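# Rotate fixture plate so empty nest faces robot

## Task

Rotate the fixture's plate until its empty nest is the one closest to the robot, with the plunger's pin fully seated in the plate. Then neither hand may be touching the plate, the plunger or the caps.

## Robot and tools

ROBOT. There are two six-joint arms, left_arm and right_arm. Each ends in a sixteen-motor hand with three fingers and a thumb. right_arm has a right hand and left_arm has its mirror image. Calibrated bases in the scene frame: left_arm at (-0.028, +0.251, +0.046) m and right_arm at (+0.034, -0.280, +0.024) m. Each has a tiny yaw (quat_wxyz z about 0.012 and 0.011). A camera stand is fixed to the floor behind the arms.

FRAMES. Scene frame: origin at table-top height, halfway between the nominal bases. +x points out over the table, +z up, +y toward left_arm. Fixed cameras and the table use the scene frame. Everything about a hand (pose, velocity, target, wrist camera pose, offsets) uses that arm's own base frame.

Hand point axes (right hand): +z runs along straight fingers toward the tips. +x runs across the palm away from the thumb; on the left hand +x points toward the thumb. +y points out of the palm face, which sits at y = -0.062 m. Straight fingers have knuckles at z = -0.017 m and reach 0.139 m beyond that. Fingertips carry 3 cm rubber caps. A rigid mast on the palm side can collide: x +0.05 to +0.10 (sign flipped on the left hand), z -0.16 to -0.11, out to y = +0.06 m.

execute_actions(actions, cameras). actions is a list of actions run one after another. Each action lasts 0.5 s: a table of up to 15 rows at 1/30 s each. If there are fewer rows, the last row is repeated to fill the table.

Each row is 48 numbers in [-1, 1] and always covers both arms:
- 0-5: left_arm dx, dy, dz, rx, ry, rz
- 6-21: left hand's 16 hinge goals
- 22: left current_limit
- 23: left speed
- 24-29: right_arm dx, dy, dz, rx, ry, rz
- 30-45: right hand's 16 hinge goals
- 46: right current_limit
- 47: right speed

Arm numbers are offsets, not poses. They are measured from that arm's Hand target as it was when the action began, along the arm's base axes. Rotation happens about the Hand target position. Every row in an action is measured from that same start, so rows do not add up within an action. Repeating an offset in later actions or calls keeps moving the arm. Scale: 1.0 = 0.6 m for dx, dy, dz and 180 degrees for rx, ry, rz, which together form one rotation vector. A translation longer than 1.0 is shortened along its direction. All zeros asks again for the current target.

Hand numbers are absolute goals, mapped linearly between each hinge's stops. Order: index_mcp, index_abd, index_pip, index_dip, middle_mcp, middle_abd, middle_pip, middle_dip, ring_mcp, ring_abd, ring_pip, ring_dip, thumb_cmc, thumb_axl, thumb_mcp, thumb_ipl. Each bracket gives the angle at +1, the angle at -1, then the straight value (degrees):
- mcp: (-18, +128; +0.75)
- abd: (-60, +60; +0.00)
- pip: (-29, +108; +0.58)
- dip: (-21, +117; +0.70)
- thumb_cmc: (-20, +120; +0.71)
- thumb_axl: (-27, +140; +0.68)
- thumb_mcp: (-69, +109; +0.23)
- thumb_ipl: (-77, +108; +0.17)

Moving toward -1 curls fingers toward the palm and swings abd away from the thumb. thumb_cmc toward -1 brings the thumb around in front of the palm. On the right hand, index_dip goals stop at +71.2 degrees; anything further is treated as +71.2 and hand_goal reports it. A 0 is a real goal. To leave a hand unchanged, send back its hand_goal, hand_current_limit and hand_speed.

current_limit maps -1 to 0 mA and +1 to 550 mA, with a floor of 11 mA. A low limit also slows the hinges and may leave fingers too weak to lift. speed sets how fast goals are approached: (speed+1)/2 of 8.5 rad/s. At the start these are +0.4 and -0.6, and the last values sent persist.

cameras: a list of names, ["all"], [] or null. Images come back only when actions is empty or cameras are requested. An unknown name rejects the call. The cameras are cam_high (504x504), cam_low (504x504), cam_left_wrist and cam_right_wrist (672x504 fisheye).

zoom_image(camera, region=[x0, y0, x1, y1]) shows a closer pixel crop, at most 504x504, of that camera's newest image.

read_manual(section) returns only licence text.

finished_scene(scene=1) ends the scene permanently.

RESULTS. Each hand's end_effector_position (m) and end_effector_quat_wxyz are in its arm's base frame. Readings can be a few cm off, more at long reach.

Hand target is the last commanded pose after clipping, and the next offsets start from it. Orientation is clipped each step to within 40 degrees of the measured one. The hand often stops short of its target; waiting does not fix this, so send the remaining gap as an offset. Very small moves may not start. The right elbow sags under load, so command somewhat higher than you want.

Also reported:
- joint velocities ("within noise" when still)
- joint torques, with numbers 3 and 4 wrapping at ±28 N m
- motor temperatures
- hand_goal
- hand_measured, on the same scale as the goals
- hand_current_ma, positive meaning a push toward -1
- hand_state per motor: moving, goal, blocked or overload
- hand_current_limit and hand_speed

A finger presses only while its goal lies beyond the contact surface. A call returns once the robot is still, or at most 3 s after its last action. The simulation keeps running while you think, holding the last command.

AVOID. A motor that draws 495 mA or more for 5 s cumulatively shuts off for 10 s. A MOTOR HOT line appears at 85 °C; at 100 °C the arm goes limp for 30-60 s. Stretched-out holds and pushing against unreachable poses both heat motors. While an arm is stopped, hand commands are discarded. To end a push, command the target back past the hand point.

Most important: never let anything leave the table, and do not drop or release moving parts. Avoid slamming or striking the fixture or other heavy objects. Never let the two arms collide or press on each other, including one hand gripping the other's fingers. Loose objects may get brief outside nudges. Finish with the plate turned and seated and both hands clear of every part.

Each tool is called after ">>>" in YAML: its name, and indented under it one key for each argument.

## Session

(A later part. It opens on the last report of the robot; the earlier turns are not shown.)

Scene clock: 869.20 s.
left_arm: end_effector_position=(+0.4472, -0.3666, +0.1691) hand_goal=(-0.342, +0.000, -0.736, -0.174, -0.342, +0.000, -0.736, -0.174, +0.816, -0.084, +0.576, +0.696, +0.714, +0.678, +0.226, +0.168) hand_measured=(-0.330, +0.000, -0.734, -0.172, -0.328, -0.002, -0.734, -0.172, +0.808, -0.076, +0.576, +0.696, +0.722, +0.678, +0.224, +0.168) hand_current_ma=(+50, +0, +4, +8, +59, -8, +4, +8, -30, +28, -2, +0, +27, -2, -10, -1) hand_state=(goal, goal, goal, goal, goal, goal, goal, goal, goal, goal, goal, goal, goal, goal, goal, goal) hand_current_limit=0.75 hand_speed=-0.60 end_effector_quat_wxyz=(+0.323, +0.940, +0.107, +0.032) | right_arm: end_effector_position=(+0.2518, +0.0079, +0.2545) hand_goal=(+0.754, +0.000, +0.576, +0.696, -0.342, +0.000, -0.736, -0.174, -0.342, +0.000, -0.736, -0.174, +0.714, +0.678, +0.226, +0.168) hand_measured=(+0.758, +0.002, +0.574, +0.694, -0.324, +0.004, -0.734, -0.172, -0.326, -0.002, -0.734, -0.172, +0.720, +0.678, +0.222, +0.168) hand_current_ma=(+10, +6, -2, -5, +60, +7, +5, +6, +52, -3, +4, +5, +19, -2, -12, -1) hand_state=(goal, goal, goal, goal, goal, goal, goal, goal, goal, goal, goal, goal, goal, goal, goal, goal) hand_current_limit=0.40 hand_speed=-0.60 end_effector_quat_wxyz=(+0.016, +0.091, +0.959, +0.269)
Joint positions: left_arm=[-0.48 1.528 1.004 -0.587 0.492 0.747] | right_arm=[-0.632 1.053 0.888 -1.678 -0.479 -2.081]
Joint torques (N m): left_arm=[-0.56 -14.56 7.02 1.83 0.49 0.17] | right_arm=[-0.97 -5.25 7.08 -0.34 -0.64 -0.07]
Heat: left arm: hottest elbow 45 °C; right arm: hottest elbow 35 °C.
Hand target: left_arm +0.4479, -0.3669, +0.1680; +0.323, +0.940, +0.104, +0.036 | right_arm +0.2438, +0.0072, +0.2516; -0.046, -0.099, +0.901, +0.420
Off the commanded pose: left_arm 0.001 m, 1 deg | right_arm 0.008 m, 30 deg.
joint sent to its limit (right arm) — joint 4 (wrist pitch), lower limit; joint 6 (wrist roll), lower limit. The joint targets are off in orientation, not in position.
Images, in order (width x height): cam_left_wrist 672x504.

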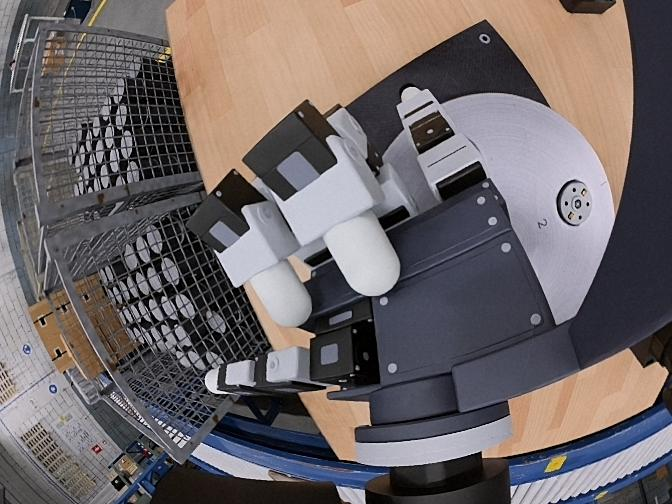

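>>> execute_actions:
  actions:
    - [[0.0035,-0.018,-0.018,0,0,0,-0.342,0,-0.737,-0.174,-0.342,0,-0.737,-0.174,0.83,-0.09,0.576,0.696,0.714,0.678,0.226,0.168,0.75,-0.6,0,0,0,0,0,0,0.754,0,0.576,0.696,-0.342,0,-0.737,-0.174,-0.342,0,-0.737,-0.174,0.714,0.678,0.226,0.168,0.4,-0.6]]
  cameras: ["cam_left_wrist"]

>>> zoom_image:
  camera: "cam_left_wrist"
  region: [380, 60, 440, 105]

Scene clock: 877.93 s.
left_arm: end_effector_position=(+0.4493, -0.3723, +0.1715) hand_goal=(-0.342, +0.000, -0.736, -0.174, -0.342, +0.000, -0.736, -0.174, +0.830, -0.090, +0.576, +0.696, +0.714, +0.678, +0.226, +0.168) hand_measured=(-0.330, +0.000, -0.734, -0.172, -0.328, -0.002, -0.734, -0.172, +0.832, -0.090, +0.576, +0.696, +0.722, +0.678, +0.224, +0.168) hand_current_ma=(+50, +0, +4, +8, +59, -8, +4, +8, +10, +2, -2, -1, +27, -2, -10, -1) hand_state=(goal, goal, goal, goal, goal, goal, goal, goal, goal, goal, goal, goal, goal, goal, goal, goal) hand_current_limit=0.75 hand_speed=-0.60 end_effector_quat_wxyz=(+0.327, +0.939, +0.100, +0.044) | right_arm: end_effector_position=(+0.2518, +0.0079, +0.2545) hand_goal=(+0.754, +0.000, +0.576, +0.696, -0.342, +0.000, -0.736, -0.174, -0.342, +0.000, -0.736, -0.174, +0.714, +0.678, +0.226, +0.168) hand_measured=(+0.758, +0.002, +0.574, +0.694, -0.324, +0.004, -0.734, -0.172, -0.326, -0.002, -0.734, -0.172, +0.720, +0.678, +0.222, +0.168) hand_current_ma=(+10, +6, -2, -5, +60, +7, +5, +6, +52, -3, +4, +5, +19, -2, -12, -1) hand_state=(goal, goal, goal, goal, goal, goal, goal, goal, goal, goal, goal, goal, goal, goal, goal, goal) hand_current_limit=0.40 hand_speed=-0.60 end_effector_quat_wxyz=(+0.016, +0.091, +0.959, +0.269)
Joint positions: left_arm=[-0.489 1.532 1.004 -0.554 0.484 0.747] | right_arm=[-0.632 1.053 0.888 -1.678 -0.479 -2.081]
Joint torques (N m): left_arm=[-1.08 -12.69 7.25 2.15 0.48 -0.01] | right_arm=[-1.03 -5.25 7.09 -0.34 -0.63 -0.07]
Heat: left arm: hottest elbow 44 °C; right arm: hottest elbow 35 °C.
Hand target: left_arm +0.4500, -0.3777, +0.1572; +0.323, +0.940, +0.104, +0.036 | right_arm +0.2438, +0.0072, +0.2516; -0.046, -0.099, +0.901, +0.420
Off the commanded pose: left_arm 0.015 m, 1 deg | right_arm 0.008 m, 30 deg.
joint sent to its limit (right arm) — joint 4 (wrist pitch), lower limit; joint 6 (wrist roll), lower limit. The joint targets are off in orientation, not in position.
Images, in order (width x height): cam_left_wrist 672x504.

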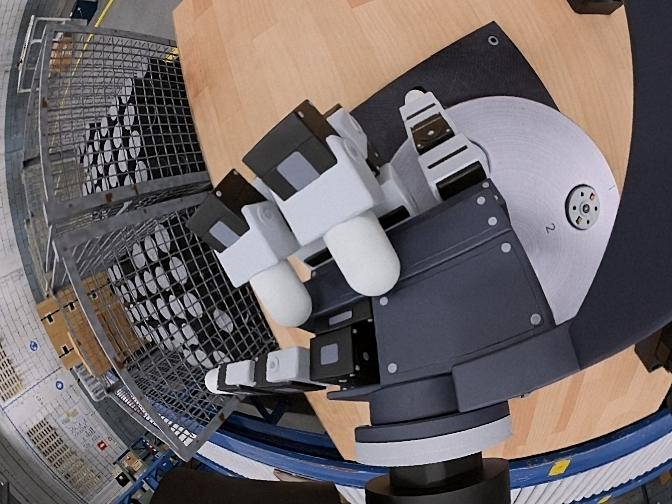

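Scaled by 8.400 from the camera's 672x504 image, which has a finer 960x720 frame.

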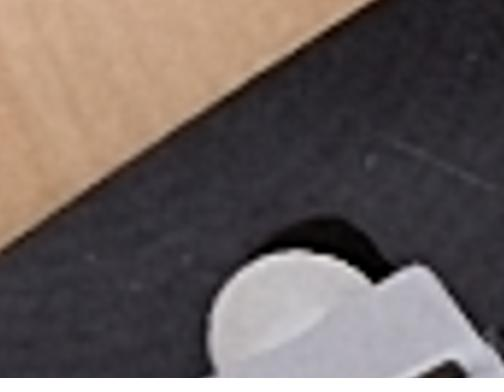

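>>> execute_actions:
  actions:
    - [[0,0,0.1,0,0,0,-0.342,0,-0.737,-0.174,-0.342,0,-0.737,-0.174,0.754,0,0.576,0.696,0.714,0.678,0.226,0.168,0.4,-0.6,0,0,0,-0.0217,0.1306,-0.1012,0.754,0,0.576,0.696,-0.342,0,-0.737,-0.174,-0.342,0,-0.737,-0.174,0.714,0.678,0.226,0.168,0.4,-0.6]]
    - [[-0.083,0.217,0.083,0,0,0,-0.342,0,-0.737,-0.174,-0.342,0,-0.737,-0.174,0.754,0,0.576,0.696,0.714,0.678,0.226,0.168,0.4,-0.6,0.03,0,0,-0.0217,0.1306,-0.1012,0.754,0,0.358,-0.319,0.754,0.15,0.358,-0.319,0.754,0.25,0.358,-0.319,0.714,0.678,0.226,0.168,0.4,-0.6]]
    - [[0,0.1,0,0,0,0,-0.342,0,-0.737,-0.174,-0.342,0,-0.737,-0.174,0.754,0,0.576,0.696,0.714,0.678,0.226,0.168,0.4,-0.6,0.05,0,0,-0.0217,0.1306,-0.1012,0.754,0,0.358,-0.319,0.754,0.15,0.358,-0.319,0.754,0.25,0.358,-0.319,0.714,0.678,0.226,0.168,0.4,-0.6]]
    - [[0,0,0,0,0,0,-0.342,0,-0.737,-0.174,-0.342,0,-0.737,-0.174,0.754,0,0.576,0.696,0.714,0.678,0.226,0.168,0.4,-0.6,0.08,0.05,-0.04,0,0,0,0.754,0,0.358,-0.319,0.754,0.15,0.358,-0.319,0.754,0.25,0.358,-0.319,0.714,0.678,0.226,0.168,0.4,-0.6]]
  cameras: ["all"]

Scene clock: 974.47 s.
left_arm: end_effector_position=(+0.3970, -0.1879, +0.2641) hand_goal=(-0.342, +0.000, -0.736, -0.174, -0.342, +0.000, -0.736, -0.174, +0.754, +0.000, +0.576, +0.696, +0.714, +0.678, +0.226, +0.168) hand_measured=(-0.332, +0.000, -0.734, -0.172, -0.332, -0.002, -0.734, -0.172, +0.760, -0.002, +0.576, +0.696, +0.722, +0.678, +0.222, +0.168) hand_current_ma=(+42, +0, +4, +8, +42, -8, +3, +8, +25, -5, +1, +0, +26, -2, -14, -1) hand_state=(goal, goal, goal, goal, goal, goal, goal, goal, goal, goal, goal, goal, goal, goal, goal, goal) hand_current_limit=0.40 hand_speed=-0.60 end_effector_quat_wxyz=(+0.324, +0.939, +0.108, +0.036) | right_arm: end_effector_position=(+0.3276, +0.0378, +0.2100) hand_goal=(+0.754, +0.000, +0.358, -0.318, +0.754, +0.150, +0.358, -0.318, +0.754, +0.250, +0.358, -0.318, +0.714, +0.678, +0.226, +0.168) hand_measured=(+0.758, +0.002, +0.362, -0.316, +0.756, +0.150, +0.358, -0.316, +0.756, +0.250, +0.358, -0.316, +0.718, +0.678, +0.222, +0.168) hand_current_ma=(+9, +6, +11, +7, +5, +0, -2, +7, +4, -1, -2, +5, +10, -2, -12, -1) hand_state=(goal, goal, goal, goal, goal, goal, goal, goal, goal, goal, goal, goal, goal, goal, goal, goal) hand_current_limit=0.40 hand_speed=-0.60 end_effector_quat_wxyz=(-0.277, +0.602, +0.680, +0.314)
Joint positions: left_arm=[-0.069 1.201 0.97 -1.117 0.63 1.201] | right_arm=[-0.343 1.108 0.846 -1.683 -0.799 -0.626]
Joint torques (N m): left_arm=[-0.62 -9.17 8.99 0.47 0.9 0.24] | right_arm=[1.67 -4.78 12.12 -0.16 -0.99 0.08]
Heat: left arm: hottest elbow 42 °C; right arm: hottest elbow 35 °C.
Hand target: left_arm +0.4002, -0.1875, +0.2672; +0.323, +0.940, +0.103, +0.037 | right_arm +0.3398, +0.0371, +0.2276; -0.361, +0.554, +0.693, +0.288
Off the commanded pose: left_arm 0.005 m, 0 deg | right_arm 0.021 m, 12 deg.
joint sent to its limit (right arm) — joint 4 (wrist pitch), lower limit. The joint targets are off in orientation, not in position.

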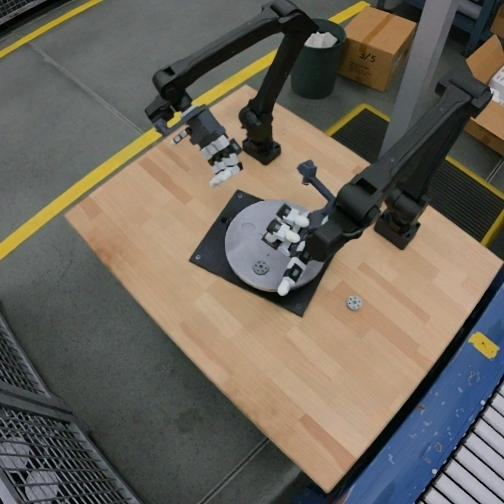

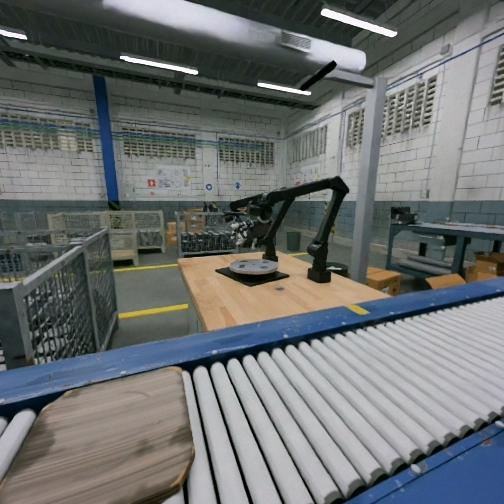

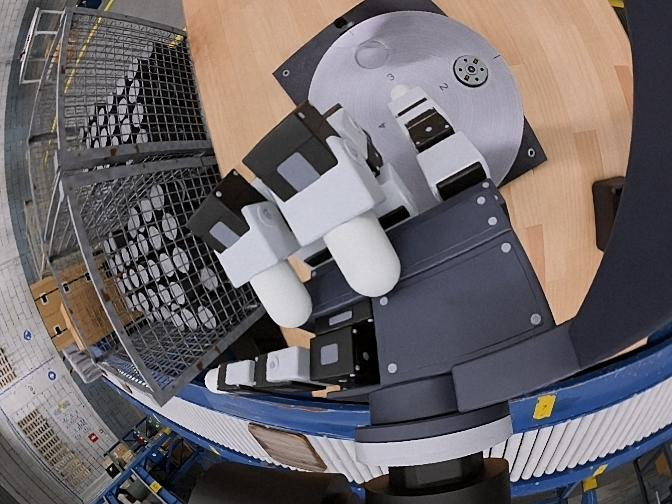

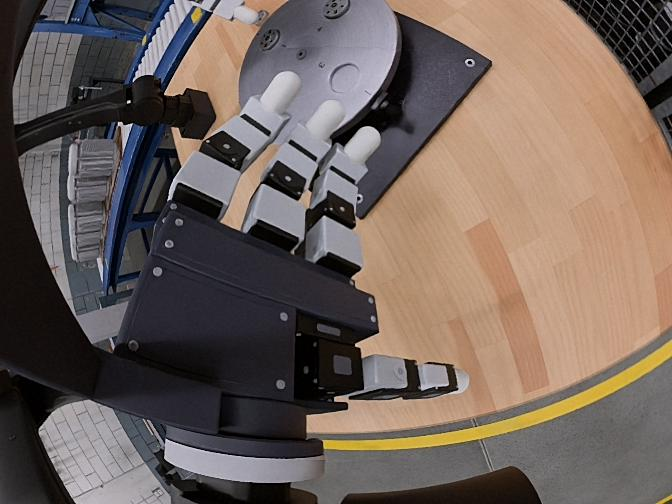

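>>> execute_actions:
  actions:
    - [[0,0,0,0,0,0,-0.342,0,-0.737,-0.174,-0.342,0,-0.737,-0.174,0.754,0,0.576,0.696,0.714,0.678,0.226,0.168,0.4,-0.6,0.037,0.105,-0.07,0,0,0,0.754,0,0.358,-0.319,0.754,0.15,0.358,-0.319,0.754,0.25,0.358,-0.319,0.714,0.678,0.226,0.168,0.4,-0.6]]
    - [[0,0,0,0,0,0,-0.342,0,-0.737,-0.174,-0.342,0,-0.737,-0.174,0.754,0,0.576,0.696,0.714,0.678,0.226,0.168,0.4,-0.6,0,0,-0.03,0,0,0,0.754,0,0.358,-0.319,0.754,0.15,0.358,-0.319,0.754,0.25,0.358,-0.319,0.714,0.678,0.226,0.168,0.4,-0.6]]
  cameras: ["cam_high","cam_right_wrist","cam_left_wrist"]

>>> zoom_image:
  camera: "cam_right_wrist"
  region: [320, 80, 440, 170]

>>> zoom_image:
  camera: "cam_high"
  region: [190, 180, 260, 250]

Scene clock: 980.27 s.
left_arm: end_effector_position=(+0.3970, -0.1879, +0.2641) hand_goal=(-0.342, +0.000, -0.736, -0.174, -0.342, +0.000, -0.736, -0.174, +0.754, +0.000, +0.576, +0.696, +0.714, +0.678, +0.226, +0.168) hand_measured=(-0.332, +0.000, -0.734, -0.172, -0.332, -0.002, -0.734, -0.172, +0.760, -0.002, +0.576, +0.696, +0.722, +0.678, +0.222, +0.168) hand_current_ma=(+42, +0, +4, +8, +42, -8, +3, +8, +25, -5, +1, +0, +26, -2, -14, -1) hand_state=(goal, goal, goal, goal, goal, goal, goal, goal, goal, goal, goal, goal, goal, goal, goal, goal) hand_current_limit=0.40 hand_speed=-0.60 end_effector_quat_wxyz=(+0.324, +0.939, +0.108, +0.036) | right_arm: end_effector_position=(+0.3540, +0.0969, +0.1674) hand_goal=(+0.754, +0.000, +0.358, -0.318, +0.754, +0.150, +0.358, -0.318, +0.754, +0.250, +0.358, -0.318, +0.714, +0.678, +0.226, +0.168) hand_measured=(+0.756, +0.002, +0.362, -0.316, +0.756, +0.150, +0.358, -0.316, +0.756, +0.250, +0.358, -0.316, +0.716, +0.678, +0.222, +0.168) hand_current_ma=(+4, +6, +8, +7, +5, +0, -2, +7, +4, +0, -2, +5, +3, -2, -12, -1) hand_state=(goal, goal, goal, goal, goal, goal, goal, goal, goal, goal, goal, goal, goal, goal, goal, goal) hand_current_limit=0.40 hand_speed=-0.60 end_effector_quat_wxyz=(-0.361, +0.555, +0.690, +0.291)
Joint positions: left_arm=[-0.069 1.201 0.97 -1.117 0.63 1.201] | right_arm=[-0.158 1.315 0.872 -1.61 -0.872 -0.602]
Joint torques (N m): left_arm=[-0.03 -9.11 8.88 0.49 0.91 0.21] | right_arm=[1.61 -6.07 9.18 0.16 -0.96 0.07]
Heat: left arm: hottest elbow 42 °C; right arm: hottest elbow 36 °C.
Hand target: left_arm +0.4002, -0.1875, +0.2672; +0.323, +0.940, +0.104, +0.037 | right_arm +0.3620, +0.1002, +0.1677; -0.361, +0.554, +0.693, +0.288
Off the commanded pose: left_arm 0.004 m, 1 deg | right_arm 0.009 m, 0 deg.
Images, in order (width x height): cam_high 504x504, cam_left_wrist 672x504, cam_right_wrist 672x504.

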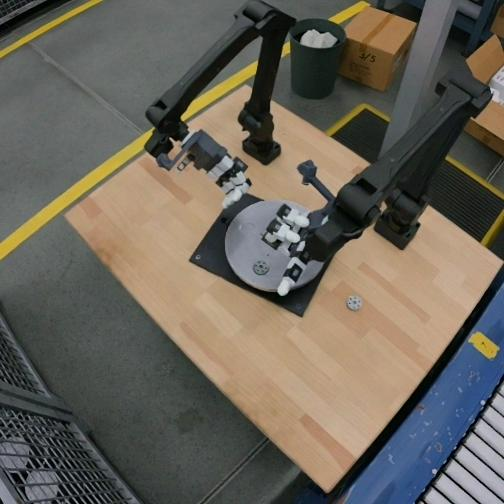

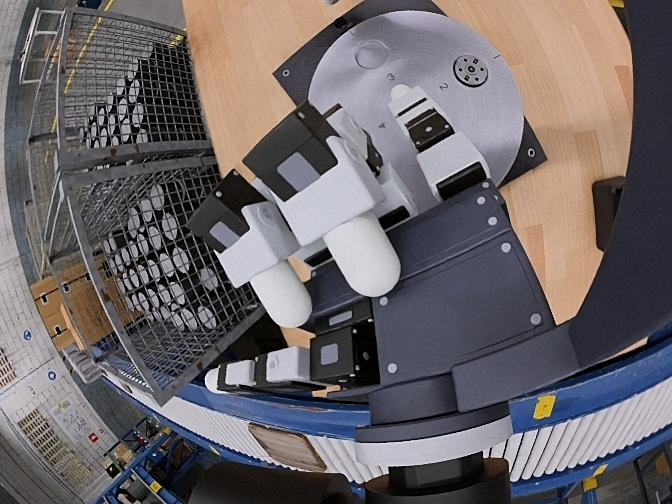

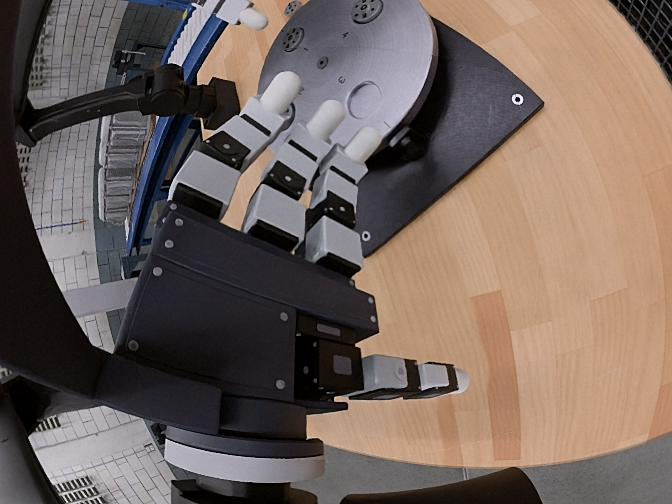

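Scaled by 4.200 from the camera's 672x504 image, which has a finer 960x720 frame.

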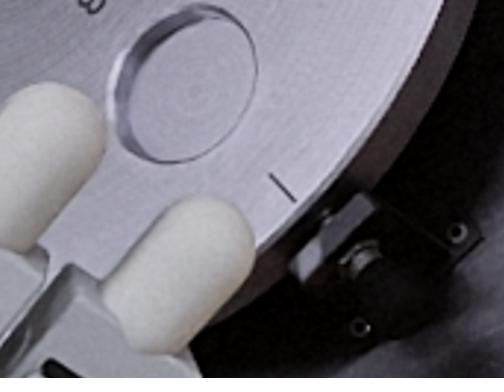

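Scaled by 7.200 from the camera's 504x504 image, which has a finer 720x720 frame.

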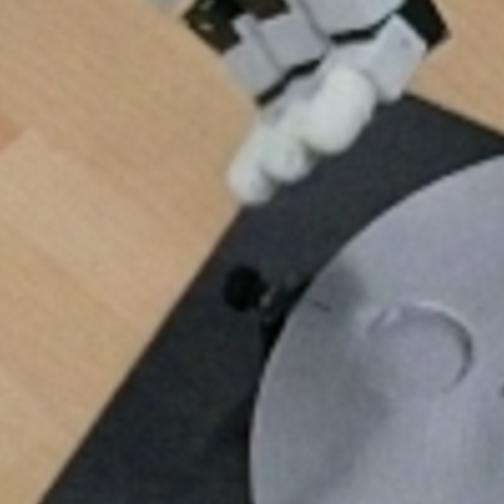

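>>> execute_actions:
  actions:
    - [[0,0,0,0,0,0,-0.342,0,-0.737,-0.174,-0.342,0,-0.737,-0.174,0.754,0,0.576,0.696,0.714,0.678,0.226,0.168,0.4,-0.6,0.0195,0.0177,-0.0545,0,0,0,0.754,0,0.358,-0.319,0.754,0.15,0.358,-0.319,0.754,0.25,0.358,-0.319,0.714,0.678,0.226,0.168,0.4,-0.6]]
    - [[0,0,0,0,0,0,-0.342,0,-0.737,-0.174,-0.342,0,-0.737,-0.174,0.754,0,0.576,0.696,0.714,0.678,0.226,0.168,0.4,-0.6,0,0,0,0,0,0,0.754,0,0.358,-0.319,0.754,0.15,0.358,-0.319,0.754,0.25,0.358,-0.319,0.714,0.678,0.226,0.168,0.4,-0.6]]
  cameras: ["cam_high","cam_right_wrist"]

>>> zoom_image:
  camera: "cam_right_wrist"
  region: [320, 80, 440, 170]

>>> zoom_image:
  camera: "cam_high"
  region: [190, 180, 260, 250]

Scene clock: 992.10 s.
left_arm: end_effector_position=(+0.3970, -0.1879, +0.2641) hand_goal=(-0.342, +0.000, -0.736, -0.174, -0.342, +0.000, -0.736, -0.174, +0.754, +0.000, +0.576, +0.696, +0.714, +0.678, +0.226, +0.168) hand_measured=(-0.332, +0.000, -0.734, -0.172, -0.332, -0.002, -0.734, -0.172, +0.760, -0.002, +0.576, +0.696, +0.722, +0.678, +0.222, +0.168) hand_current_ma=(+42, +0, +4, +8, +42, -8, +3, +8, +25, -5, +1, +0, +26, -2, -14, -1) hand_state=(goal, goal, goal, goal, goal, goal, goal, goal, goal, goal, goal, goal, goal, goal, goal, goal) hand_current_limit=0.40 hand_speed=-0.60 end_effector_quat_wxyz=(+0.324, +0.939, +0.108, +0.036) | right_arm: end_effector_position=(+0.3771, +0.1052, +0.1446) hand_goal=(+0.754, +0.000, +0.358, -0.318, +0.754, +0.150, +0.358, -0.318, +0.754, +0.250, +0.358, -0.318, +0.714, +0.678, +0.226, +0.168) hand_measured=(+0.756, +0.002, +0.362, -0.316, +0.756, +0.150, +0.358, -0.316, +0.756, +0.250, +0.358, -0.316, +0.716, +0.678, +0.222, +0.168) hand_current_ma=(+4, +6, +8, +7, +5, +0, -2, +7, +4, +0, -2, +5, +3, -2, -12, -1) hand_state=(goal, goal, goal, goal, goal, goal, goal, goal, goal, goal, goal, goal, goal, goal, goal, goal) hand_current_limit=0.40 hand_speed=-0.60 end_effector_quat_wxyz=(-0.350, +0.552, +0.696, +0.297)
Joint positions: left_arm=[-0.069 1.201 0.97 -1.117 0.63 1.201] | right_arm=[-0.12 1.381 0.872 -1.475 -0.886 -0.549]
Joint torques (N m): left_arm=[-0.38 -9.64 8.85 0.47 0.9 0.23] | right_arm=[1.61 -7.12 6.53 0.25 -1.04 0.09]
Heat: left arm: hottest elbow 43 °C; right arm: hottest elbow 36 °C.
Hand target: left_arm +0.4002, -0.1875, +0.2672; +0.323, +0.940, +0.104, +0.037 | right_arm +0.3737, +0.1107, +0.1350; -0.361, +0.554, +0.693, +0.288
Off the commanded pose: left_arm 0.004 m, 1 deg | right_arm 0.012 m, 2 deg.
Images, in order (width x height): cam_high 504x504, cam_right_wrist 672x504.

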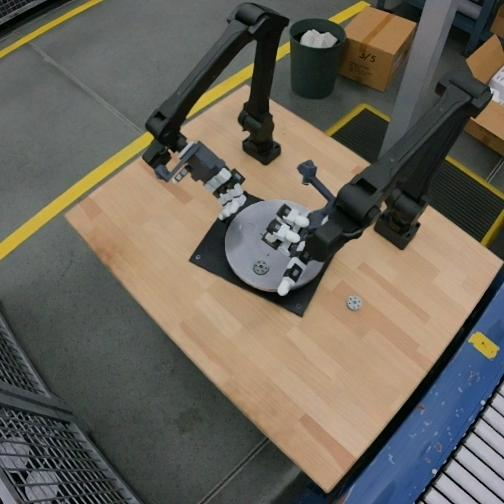

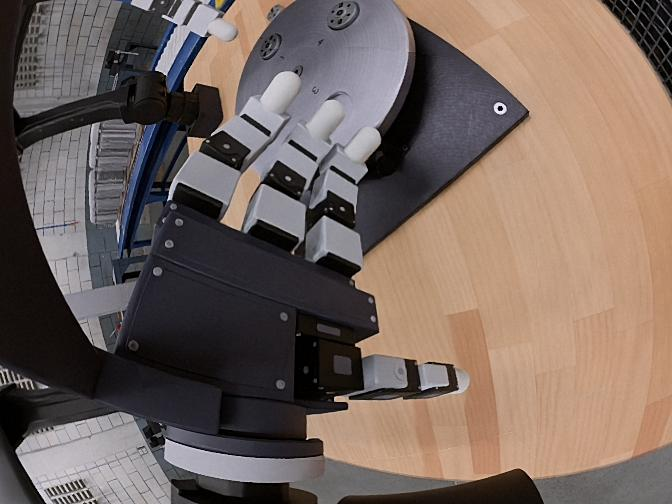

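Scaled by 4.200 from the camera's 672x504 image, which has a finer 960x720 frame.

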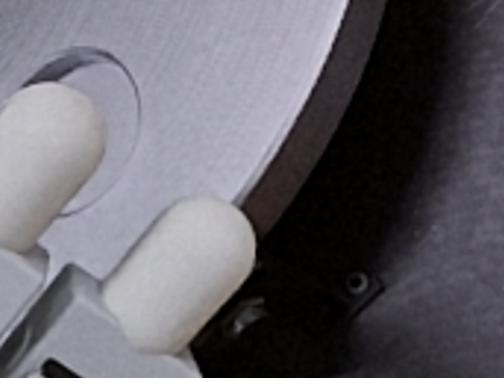

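Scaled by 7.200 from the camera's 504x504 image, which has a finer 720x720 frame.

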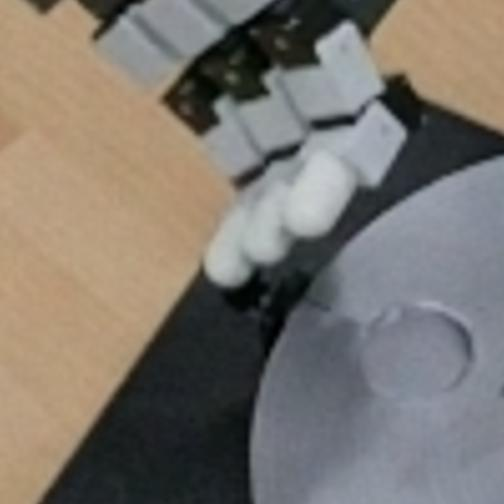

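>>> execute_actions:
  actions:
    - [[0,0,0,0,0,0,-0.342,0,-0.737,-0.174,-0.342,0,-0.737,-0.174,0.754,0,0.576,0.696,0.714,0.678,0.226,0.168,0.4,-0.6,-0.018,0.006,-0.012,0,0,0,0.754,0,0.358,-0.319,0.754,0.15,0.358,-0.319,0.754,0.25,0.358,-0.319,0.714,0.678,0.226,0.168,0.4,-0.6]]
    - [[0,0,0,0,0,0,-0.342,0,-0.737,-0.174,-0.342,0,-0.737,-0.174,0.754,0,0.576,0.696,0.714,0.678,0.226,0.168,0.4,-0.6,0,0,0,0,0,0,0.754,0,0.358,-0.319,0.754,0.15,0.358,-0.319,0.754,0.25,0.358,-0.319,0.714,0.678,0.226,0.168,0.4,-0.6]]
  cameras: ["cam_high","cam_right_wrist"]

>>> zoom_image:
  camera: "cam_right_wrist"
  region: [340, 100, 440, 175]

>>> zoom_image:
  camera: "cam_high"
  region: [190, 180, 260, 250]

Scene clock: 999.07 s.
left_arm: end_effector_position=(+0.3970, -0.1879, +0.2641) hand_goal=(-0.342, +0.000, -0.736, -0.174, -0.342, +0.000, -0.736, -0.174, +0.754, +0.000, +0.576, +0.696, +0.714, +0.678, +0.226, +0.168) hand_measured=(-0.332, +0.000, -0.734, -0.172, -0.332, -0.002, -0.734, -0.172, +0.760, -0.002, +0.576, +0.696, +0.722, +0.678, +0.222, +0.168) hand_current_ma=(+42, +0, +4, +8, +42, -8, +3, +8, +25, -5, +1, +0, +26, -2, -14, -1) hand_state=(goal, goal, goal, goal, goal, goal, goal, goal, goal, goal, goal, goal, goal, goal, goal, goal) hand_current_limit=0.40 hand_speed=-0.60 end_effector_quat_wxyz=(+0.324, +0.939, +0.108, +0.036) | right_arm: end_effector_position=(+0.3680, +0.1088, +0.1319) hand_goal=(+0.754, +0.000, +0.358, -0.318, +0.754, +0.150, +0.358, -0.318, +0.754, +0.250, +0.358, -0.318, +0.714, +0.678, +0.226, +0.168) hand_measured=(+0.756, +0.002, +0.362, -0.316, +0.756, +0.150, +0.358, -0.316, +0.756, +0.250, +0.358, -0.316, +0.716, +0.678, +0.222, +0.168) hand_current_ma=(+4, +6, +8, +7, +5, +0, -2, +7, +4, +0, -2, +5, +3, -2, -12, -1) hand_state=(goal, goal, goal, goal, goal, goal, goal, goal, goal, goal, goal, goal, goal, goal, goal, goal) hand_current_limit=0.40 hand_speed=-0.60 end_effector_quat_wxyz=(-0.356, +0.554, +0.693, +0.293)
Joint positions: left_arm=[-0.069 1.201 0.97 -1.117 0.63 1.201] | right_arm=[-0.113 1.381 0.834 -1.444 -0.889 -0.538]
Joint torques (N m): left_arm=[0.15 -9.05 8.98 0.39 0.9 0.23] | right_arm=[1.67 -8.35 6.09 0.25 -1.04 0.09]
Heat: left arm: hottest elbow 43 °C; right arm: hottest elbow 36 °C.
Hand target: left_arm +0.4002, -0.1875, +0.2672; +0.323, +0.940, +0.104, +0.037 | right_arm +0.3628, +0.1144, +0.1276; -0.361, +0.554, +0.693, +0.288
Off the commanded pose: left_arm 0.004 m, 1 deg | right_arm 0.009 m, 1 deg.
Images, in order (width x height): cam_high 504x504, cam_right_wrist 672x504.

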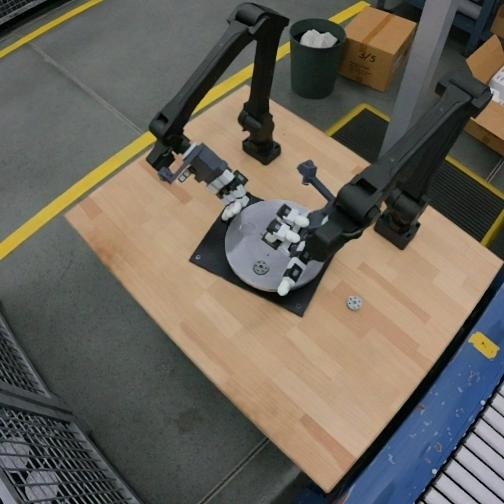

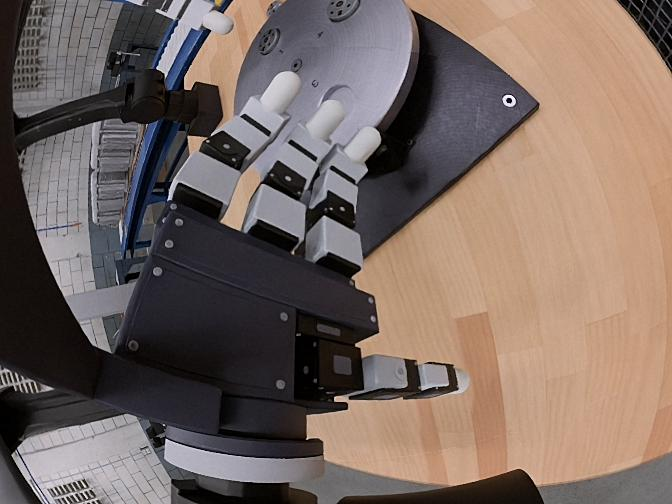

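Scaled by 5.040 from the camera's 672x504 image, which has a finer 960x720 frame.

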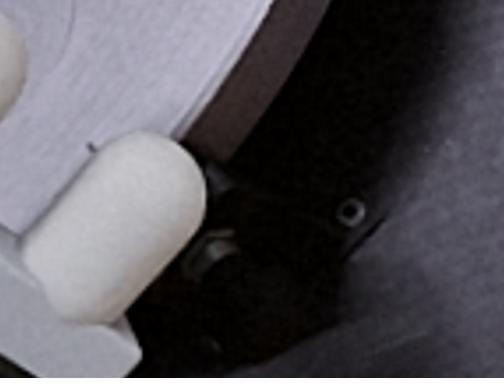

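Scaled by 7.200 from the camera's 504x504 image, which has a finer 720x720 frame.

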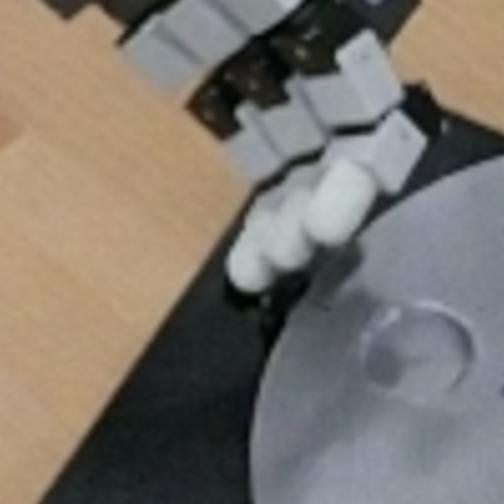

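>>> execute_actions:
  actions:
    - [[0,0,0,0,0,0,-0.342,0,-0.737,-0.174,-0.342,0,-0.737,-0.174,0.754,0,0.576,0.696,0.714,0.678,0.226,0.168,0.4,-0.6,0.003,0,-0.037,0,0,0,0.754,0,0.358,-0.319,0.754,0.15,0.358,-0.319,0.754,0.25,0.358,-0.319,0.714,0.678,0.226,0.168,0.4,-0.6]]
    - [[0,0,0,0,0,0,-0.342,0,-0.737,-0.174,-0.342,0,-0.737,-0.174,0.754,0,0.576,0.696,0.714,0.678,0.226,0.168,0.4,-0.6,0,0,0,0,0,0,0.754,0,0.358,-0.319,0.754,0.15,0.358,-0.319,0.754,0.25,0.358,-0.319,0.714,0.678,0.226,0.168,0.4,-0.6]]
  cameras: ["cam_high","cam_right_wrist"]

>>> zoom_image:
  camera: "cam_right_wrist"
  region: [340, 100, 440, 175]

>>> zoom_image:
  camera: "cam_high"
  region: [190, 180, 260, 250]

Scene clock: 1007.07 s.
left_arm: end_effector_position=(+0.3970, -0.1879, +0.2641) hand_goal=(-0.342, +0.000, -0.736, -0.174, -0.342, +0.000, -0.736, -0.174, +0.754, +0.000, +0.576, +0.696, +0.714, +0.678, +0.226, +0.168) hand_measured=(-0.332, +0.000, -0.734, -0.172, -0.332, -0.002, -0.734, -0.172, +0.760, -0.002, +0.576, +0.696, +0.722, +0.678, +0.222, +0.168) hand_current_ma=(+42, +0, +4, +8, +42, -8, +3, +8, +25, -5, +1, +0, +26, -2, -14, -1) hand_state=(goal, goal, goal, goal, goal, goal, goal, goal, goal, goal, goal, goal, goal, goal, goal, goal) hand_current_limit=0.40 hand_speed=-0.60 end_effector_quat_wxyz=(+0.324, +0.939, +0.108, +0.036) | right_arm: end_effector_position=(+0.3701, +0.1086, +0.1171) hand_goal=(+0.754, +0.000, +0.358, -0.318, +0.754, +0.150, +0.358, -0.318, +0.754, +0.250, +0.358, -0.318, +0.714, +0.678, +0.226, +0.168) hand_measured=(+0.756, +0.002, +0.362, -0.316, +0.756, +0.150, +0.358, -0.316, +0.756, +0.250, +0.358, -0.316, +0.716, +0.678, +0.222, +0.168) hand_current_ma=(+4, +6, +8, +7, +5, +0, -2, +7, +4, +0, -2, +5, +3, -2, -12, -1) hand_state=(goal, goal, goal, goal, goal, goal, goal, goal, goal, goal, goal, goal, goal, goal, goal, goal) hand_current_limit=0.40 hand_speed=-0.60 end_effector_quat_wxyz=(-0.348, +0.552, +0.697, +0.299)
Joint positions: left_arm=[-0.069 1.201 0.97 -1.117 0.63 1.201] | right_arm=[-0.113 1.401 0.807 -1.375 -0.89 -0.537]
Joint torques (N m): left_arm=[-0.32 -8.88 8.87 0.39 0.9 0.23] | right_arm=[1.73 -6.83 5.94 0.29 -1.01 0.09]
Heat: left arm: hottest elbow 44 °C; right arm: hottest elbow 35 °C.
Hand target: left_arm +0.4002, -0.1875, +0.2672; +0.323, +0.940, +0.104, +0.037 | right_arm +0.3647, +0.1144, +0.1055; -0.361, +0.554, +0.693, +0.288
Off the commanded pose: left_arm 0.004 m, 1 deg | right_arm 0.014 m, 2 deg.
Images, in order (width x height): cam_high 504x504, cam_right_wrist 672x504.

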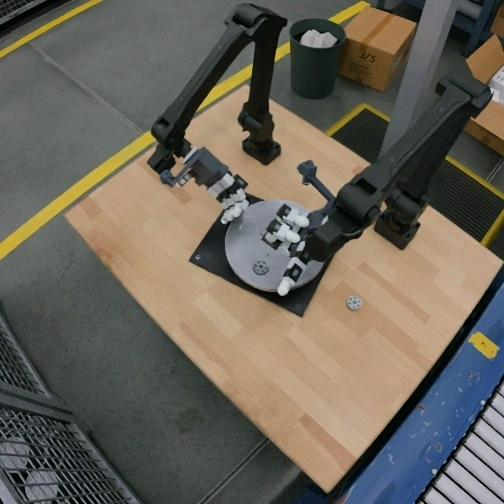

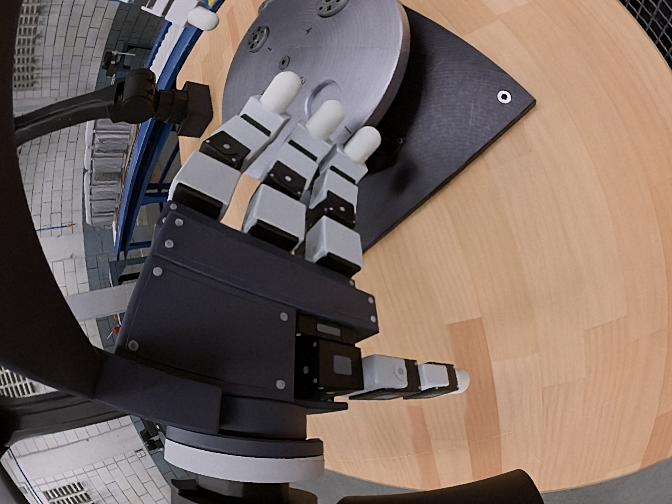

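Scaled by 5.040 from the camera's 672x504 image, which has a finer 960x720 frame.

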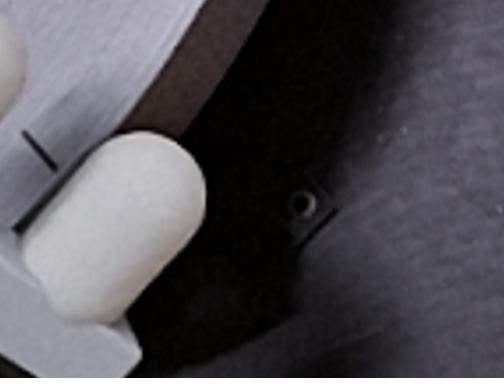

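Scaled by 7.200 from the camera's 504x504 image, which has a finer 720x720 frame.

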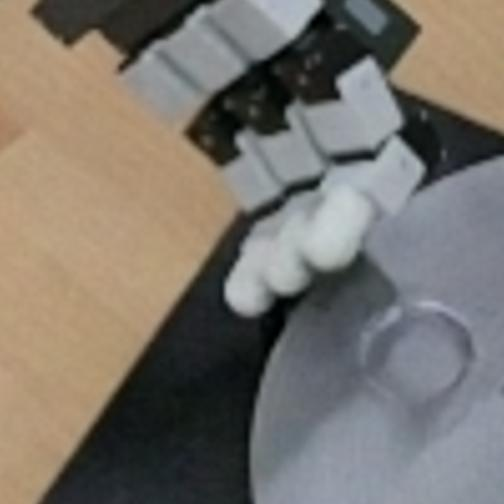

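>>> execute_actions:
  actions:
    - [[0,0,0,0,0,0,-0.342,0,-0.737,-0.174,-0.342,0,-0.737,-0.174,0.754,0,0.576,0.696,0.714,0.678,0.226,0.168,0.4,-0.6,-0.015,0.002,-0.01,0,0,0,0.754,0,0.358,-0.319,0.754,0.15,0.358,-0.319,0.754,0.25,0.358,-0.319,0.714,0.678,0.226,0.168,0.4,-0.6]]
    - [[0,0,0,0,0,0,-0.342,0,-0.737,-0.174,-0.342,0,-0.737,-0.174,0.754,0,0.576,0.696,0.714,0.678,0.226,0.168,0.4,-0.6,0,0,0,0,0,0,0.754,0,0.358,-0.319,0.754,0.15,0.358,-0.319,0.754,0.25,0.358,-0.319,0.714,0.678,0.226,0.168,0.4,-0.6]]
  cameras: ["cam_high","cam_right_wrist"]

>>> zoom_image:
  camera: "cam_right_wrist"
  region: [340, 100, 440, 175]

>>> zoom_image:
  camera: "cam_high"
  region: [190, 180, 260, 250]

Scene clock: 1016.10 s.
left_arm: end_effector_position=(+0.3970, -0.1879, +0.2641) hand_goal=(-0.342, +0.000, -0.736, -0.174, -0.342, +0.000, -0.736, -0.174, +0.754, +0.000, +0.576, +0.696, +0.714, +0.678, +0.226, +0.168) hand_measured=(-0.332, +0.000, -0.734, -0.172, -0.332, -0.002, -0.734, -0.172, +0.760, -0.002, +0.576, +0.696, +0.722, +0.678, +0.222, +0.168) hand_current_ma=(+42, +0, +4, +8, +42, -8, +3, +8, +25, -5, +1, +0, +26, -2, -14, -1) hand_state=(goal, goal, goal, goal, goal, goal, goal, goal, goal, goal, goal, goal, goal, goal, goal, goal) hand_current_limit=0.40 hand_speed=-0.60 end_effector_quat_wxyz=(+0.324, +0.939, +0.108, +0.036) | right_arm: end_effector_position=(+0.3667, +0.1090, +0.1120) hand_goal=(+0.754, +0.000, +0.358, -0.318, +0.754, +0.150, +0.358, -0.318, +0.754, +0.250, +0.358, -0.318, +0.714, +0.678, +0.226, +0.168) hand_measured=(+0.742, -0.004, +0.336, -0.332, +0.756, +0.150, +0.358, -0.316, +0.756, +0.250, +0.358, -0.316, +0.716, +0.678, +0.222, +0.168) hand_current_ma=(-37, -10, -75, -41, +5, +0, -2, +7, +4, +0, -2, +5, +3, -2, -12, -1) hand_state=(goal, goal, blocked, goal, goal, goal, goal, goal, goal, goal, goal, goal, goal, goal, goal, goal) hand_current_limit=0.40 hand_speed=-0.60 end_effector_quat_wxyz=(-0.348, +0.552, +0.696, +0.299)
Joint positions: left_arm=[-0.069 1.201 0.97 -1.117 0.63 1.201] | right_arm=[-0.113 1.401 0.791 -1.359 -0.892 -0.535]
Joint torques (N m): left_arm=[-0.21 -9 8.91 0.46 0.92 0.26] | right_arm=[1.73 -7.59 4.63 0.46 -0.98 0.08]
Heat: left arm: hottest elbow 44 °C; right arm: hottest elbow 35 °C.
Hand target: left_arm +0.4002, -0.1875, +0.2672; +0.323, +0.940, +0.104, +0.037 | right_arm +0.3556, +0.1156, +0.0995; -0.361, +0.554, +0.693, +0.288
Off the commanded pose: left_arm 0.004 m, 1 deg | right_arm 0.018 m, 2 deg.
Images, in order (width x height): cam_high 504x504, cam_right_wrist 672x504.

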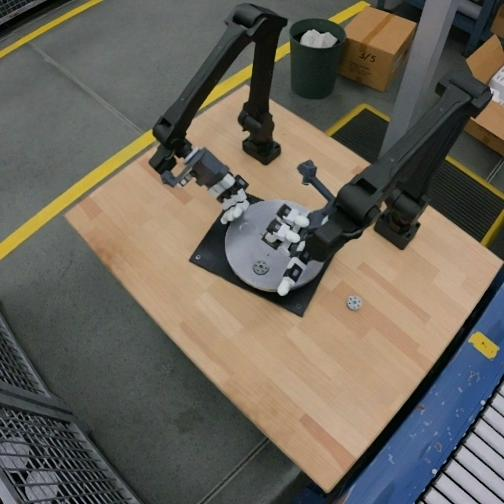

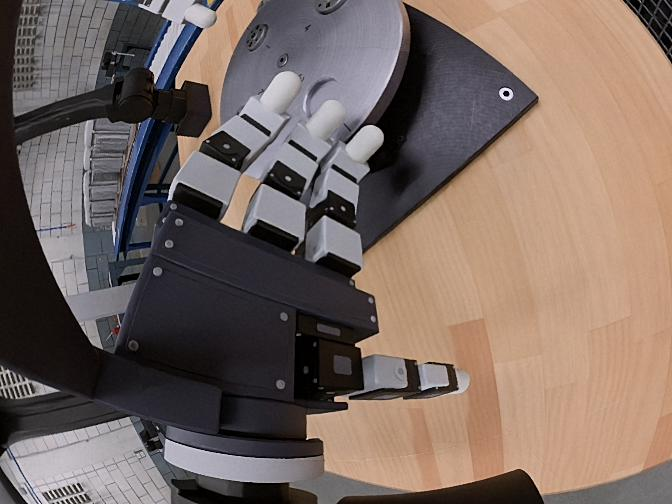

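Scaled by 5.040 from the camera's 672x504 image, which has a finer 960x720 frame.

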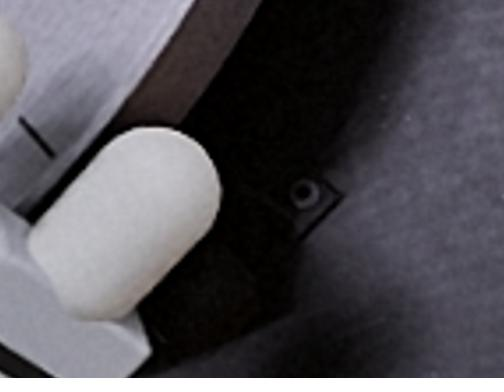

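Scaled by 7.200 from the camera's 504x504 image, which has a finer 720x720 frame.

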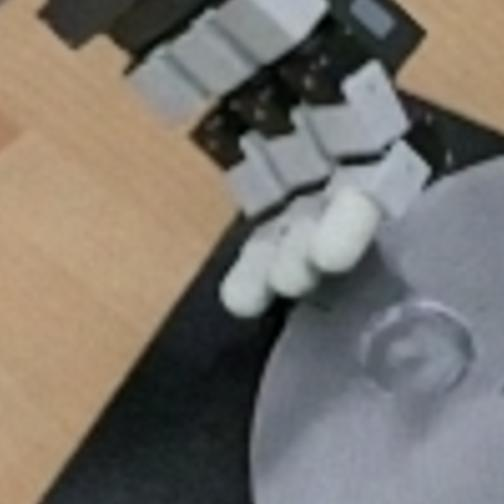

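>>> execute_actions:
  actions:
    - [[0,0,0,0,0,0,-0.342,0,-0.737,-0.174,-0.342,0,-0.737,-0.174,0.754,0,0.576,0.696,0.714,0.678,0.226,0.168,0.4,-0.6,0.0,0.012,0.02,0,0,0,0.754,0,0.358,-0.319,0.754,0.15,0.358,-0.319,0.754,0.25,0.358,-0.319,0.714,0.678,0.226,0.168,0.4,-0.6]]
    - [[0,0,0,0,0,0,-0.342,0,-0.737,-0.174,-0.342,0,-0.737,-0.174,0.754,0,0.576,0.696,0.714,0.678,0.226,0.168,0.4,-0.6,0,0,0,0,0,0,0.754,0,0.358,-0.319,0.754,0.15,0.358,-0.319,0.754,0.25,0.358,-0.319,0.714,0.678,0.226,0.168,0.4,-0.6]]
  cameras: ["cam_high"]

>>> zoom_image:
  camera: "cam_high"
  region: [190, 180, 260, 250]

Scene clock: 1026.23 s.
left_arm: end_effector_position=(+0.3970, -0.1879, +0.2641) hand_goal=(-0.342, +0.000, -0.736, -0.174, -0.342, +0.000, -0.736, -0.174, +0.754, +0.000, +0.576, +0.696, +0.714, +0.678, +0.226, +0.168) hand_measured=(-0.332, +0.000, -0.734, -0.172, -0.332, -0.002, -0.734, -0.172, +0.760, -0.002, +0.576, +0.696, +0.722, +0.678, +0.222, +0.168) hand_current_ma=(+42, +0, +4, +8, +42, -8, +3, +8, +25, -5, +1, +0, +26, -2, -14, -1) hand_state=(goal, goal, goal, goal, goal, goal, goal, goal, goal, goal, goal, goal, goal, goal, goal, goal) hand_current_limit=0.40 hand_speed=-0.60 end_effector_quat_wxyz=(+0.324, +0.939, +0.108, +0.036) | right_arm: end_effector_position=(+0.3656, +0.1112, +0.1157) hand_goal=(+0.754, +0.000, +0.358, -0.318, +0.754, +0.150, +0.358, -0.318, +0.754, +0.250, +0.358, -0.318, +0.714, +0.678, +0.226, +0.168) hand_measured=(+0.738, +0.014, +0.336, -0.332, +0.756, +0.150, +0.358, -0.316, +0.756, +0.250, +0.358, -0.316, +0.716, +0.678, +0.222, +0.168) hand_current_ma=(-58, +35, -75, -41, +5, +0, -2, +7, +4, +0, -2, +5, +3, -2, -12, -1) hand_state=(goal, goal, blocked, goal, goal, goal, goal, goal, goal, goal, goal, goal, goal, goal, goal, goal) hand_current_limit=0.40 hand_speed=-0.60 end_effector_quat_wxyz=(-0.348, +0.558, +0.693, +0.296)
Joint positions: left_arm=[-0.069 1.201 0.97 -1.117 0.63 1.201] | right_arm=[-0.102 1.383 0.791 -1.359 -0.893 -0.501]
Joint torques (N m): left_arm=[-0.09 -9.35 8.85 0.42 0.9 0.23] | right_arm=[2.78 -8.35 5.63 -0.08 -1.28 0.07]
Heat: left arm: hottest elbow 44 °C; right arm: hottest elbow 35 °C.
Hand target: left_arm +0.4002, -0.1875, +0.2672; +0.323, +0.940, +0.104, +0.037 | right_arm +0.3556, +0.1228, +0.1115; -0.361, +0.554, +0.693, +0.288
Off the commanded pose: left_arm 0.004 m, 1 deg | right_arm 0.016 m, 2 deg.
Images, in order (width x height): cam_high 504x504.

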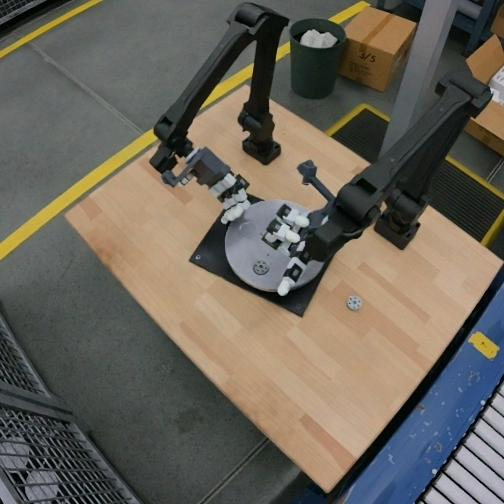

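Scaled by 7.200 from the camera's 504x504 image, which has a finer 720x720 frame.

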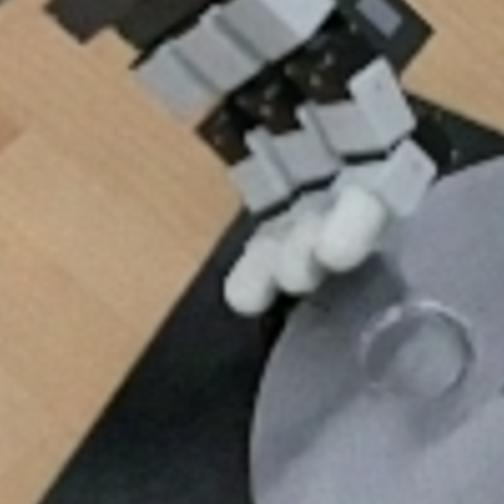

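>>> execute_actions:
  actions:
    - [[0,0,0,0,0,0,-0.342,0,-0.737,-0.174,-0.342,0,-0.737,-0.174,0.754,0,0.576,0.696,0.714,0.678,0.226,0.168,0.4,-0.6,0.0,-0.010,0.03,0,0,0,0.82,0,0.358,-0.319,0.82,0.15,0.358,-0.319,0.82,0.25,0.358,-0.319,0.714,0.678,0.226,0.168,0.4,-0.6]]
    - [[0,0,0,0,0,0,-0.342,0,-0.737,-0.174,-0.342,0,-0.737,-0.174,0.754,0,0.576,0.696,0.714,0.678,0.226,0.168,0.4,-0.6,0,0,0,0,0,0,0.82,0,0.358,-0.319,0.82,0.15,0.358,-0.319,0.82,0.25,0.358,-0.319,0.714,0.678,0.226,0.168,0.4,-0.6]]
  cameras: ["cam_high"]

>>> zoom_image:
  camera: "cam_high"
  region: [190, 180, 260, 250]

Scene clock: 1041.47 s.
left_arm: end_effector_position=(+0.3970, -0.1879, +0.2641) hand_goal=(-0.342, +0.000, -0.736, -0.174, -0.342, +0.000, -0.736, -0.174, +0.754, +0.000, +0.576, +0.696, +0.714, +0.678, +0.226, +0.168) hand_measured=(-0.332, +0.000, -0.734, -0.172, -0.332, -0.002, -0.734, -0.172, +0.760, -0.002, +0.576, +0.696, +0.722, +0.678, +0.222, +0.168) hand_current_ma=(+42, +0, +4, +8, +42, -8, +3, +8, +25, -5, +1, +0, +26, -2, -14, -1) hand_state=(goal, goal, goal, goal, goal, goal, goal, goal, goal, goal, goal, goal, goal, goal, goal, goal) hand_current_limit=0.40 hand_speed=-0.60 end_effector_quat_wxyz=(+0.324, +0.939, +0.108, +0.036) | right_arm: end_effector_position=(+0.3534, +0.1126, +0.1217) hand_goal=(+0.820, +0.000, +0.358, -0.318, +0.820, +0.150, +0.358, -0.318, +0.820, +0.250, +0.358, -0.318, +0.714, +0.678, +0.226, +0.168) hand_measured=(+0.816, +0.010, +0.356, -0.320, +0.816, +0.150, +0.358, -0.316, +0.816, +0.250, +0.358, -0.316, +0.716, +0.678, +0.222, +0.168) hand_current_ma=(-10, +23, -7, -5, -9, +0, -2, +7, -8, +0, -2, +5, +3, -2, -12, -1) hand_state=(goal, goal, goal, goal, goal, goal, goal, goal, goal, goal, goal, goal, goal, goal, goal, goal) hand_current_limit=0.40 hand_speed=-0.60 end_effector_quat_wxyz=(-0.365, +0.563, +0.684, +0.285)
Joint positions: left_arm=[-0.069 1.201 0.97 -1.117 0.63 1.201] | right_arm=[-0.102 1.363 0.791 -1.426 -0.894 -0.502]
Joint torques (N m): left_arm=[-0.03 -8.88 8.98 0.39 0.88 0.21] | right_arm=[1.26 -8.29 8.03 -0.58 -0.96 -0.12]
Heat: left arm: hottest elbow 45 °C; right arm: hottest elbow 35 °C.
Hand target: left_arm +0.4002, -0.1875, +0.2672; +0.323, +0.940, +0.104, +0.037 | right_arm +0.3556, +0.1168, +0.1294; -0.361, +0.554, +0.693, +0.288
Off the commanded pose: left_arm 0.004 m, 1 deg | right_arm 0.009 m, 2 deg.
Images, in order (width x height): cam_high 504x504.

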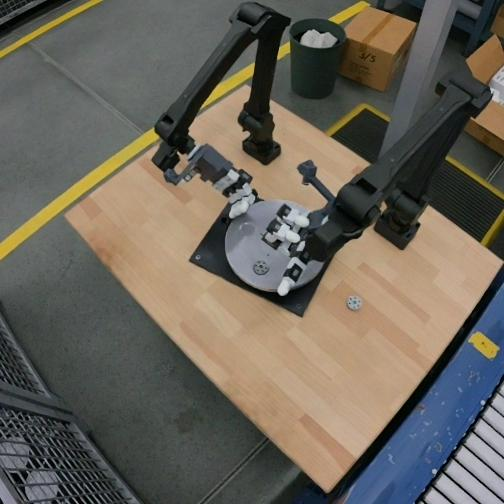

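Scaled by 7.200 from the camera's 504x504 image, which has a finer 720x720 frame.

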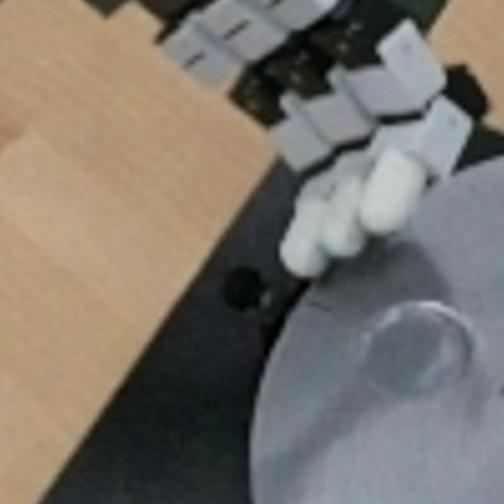

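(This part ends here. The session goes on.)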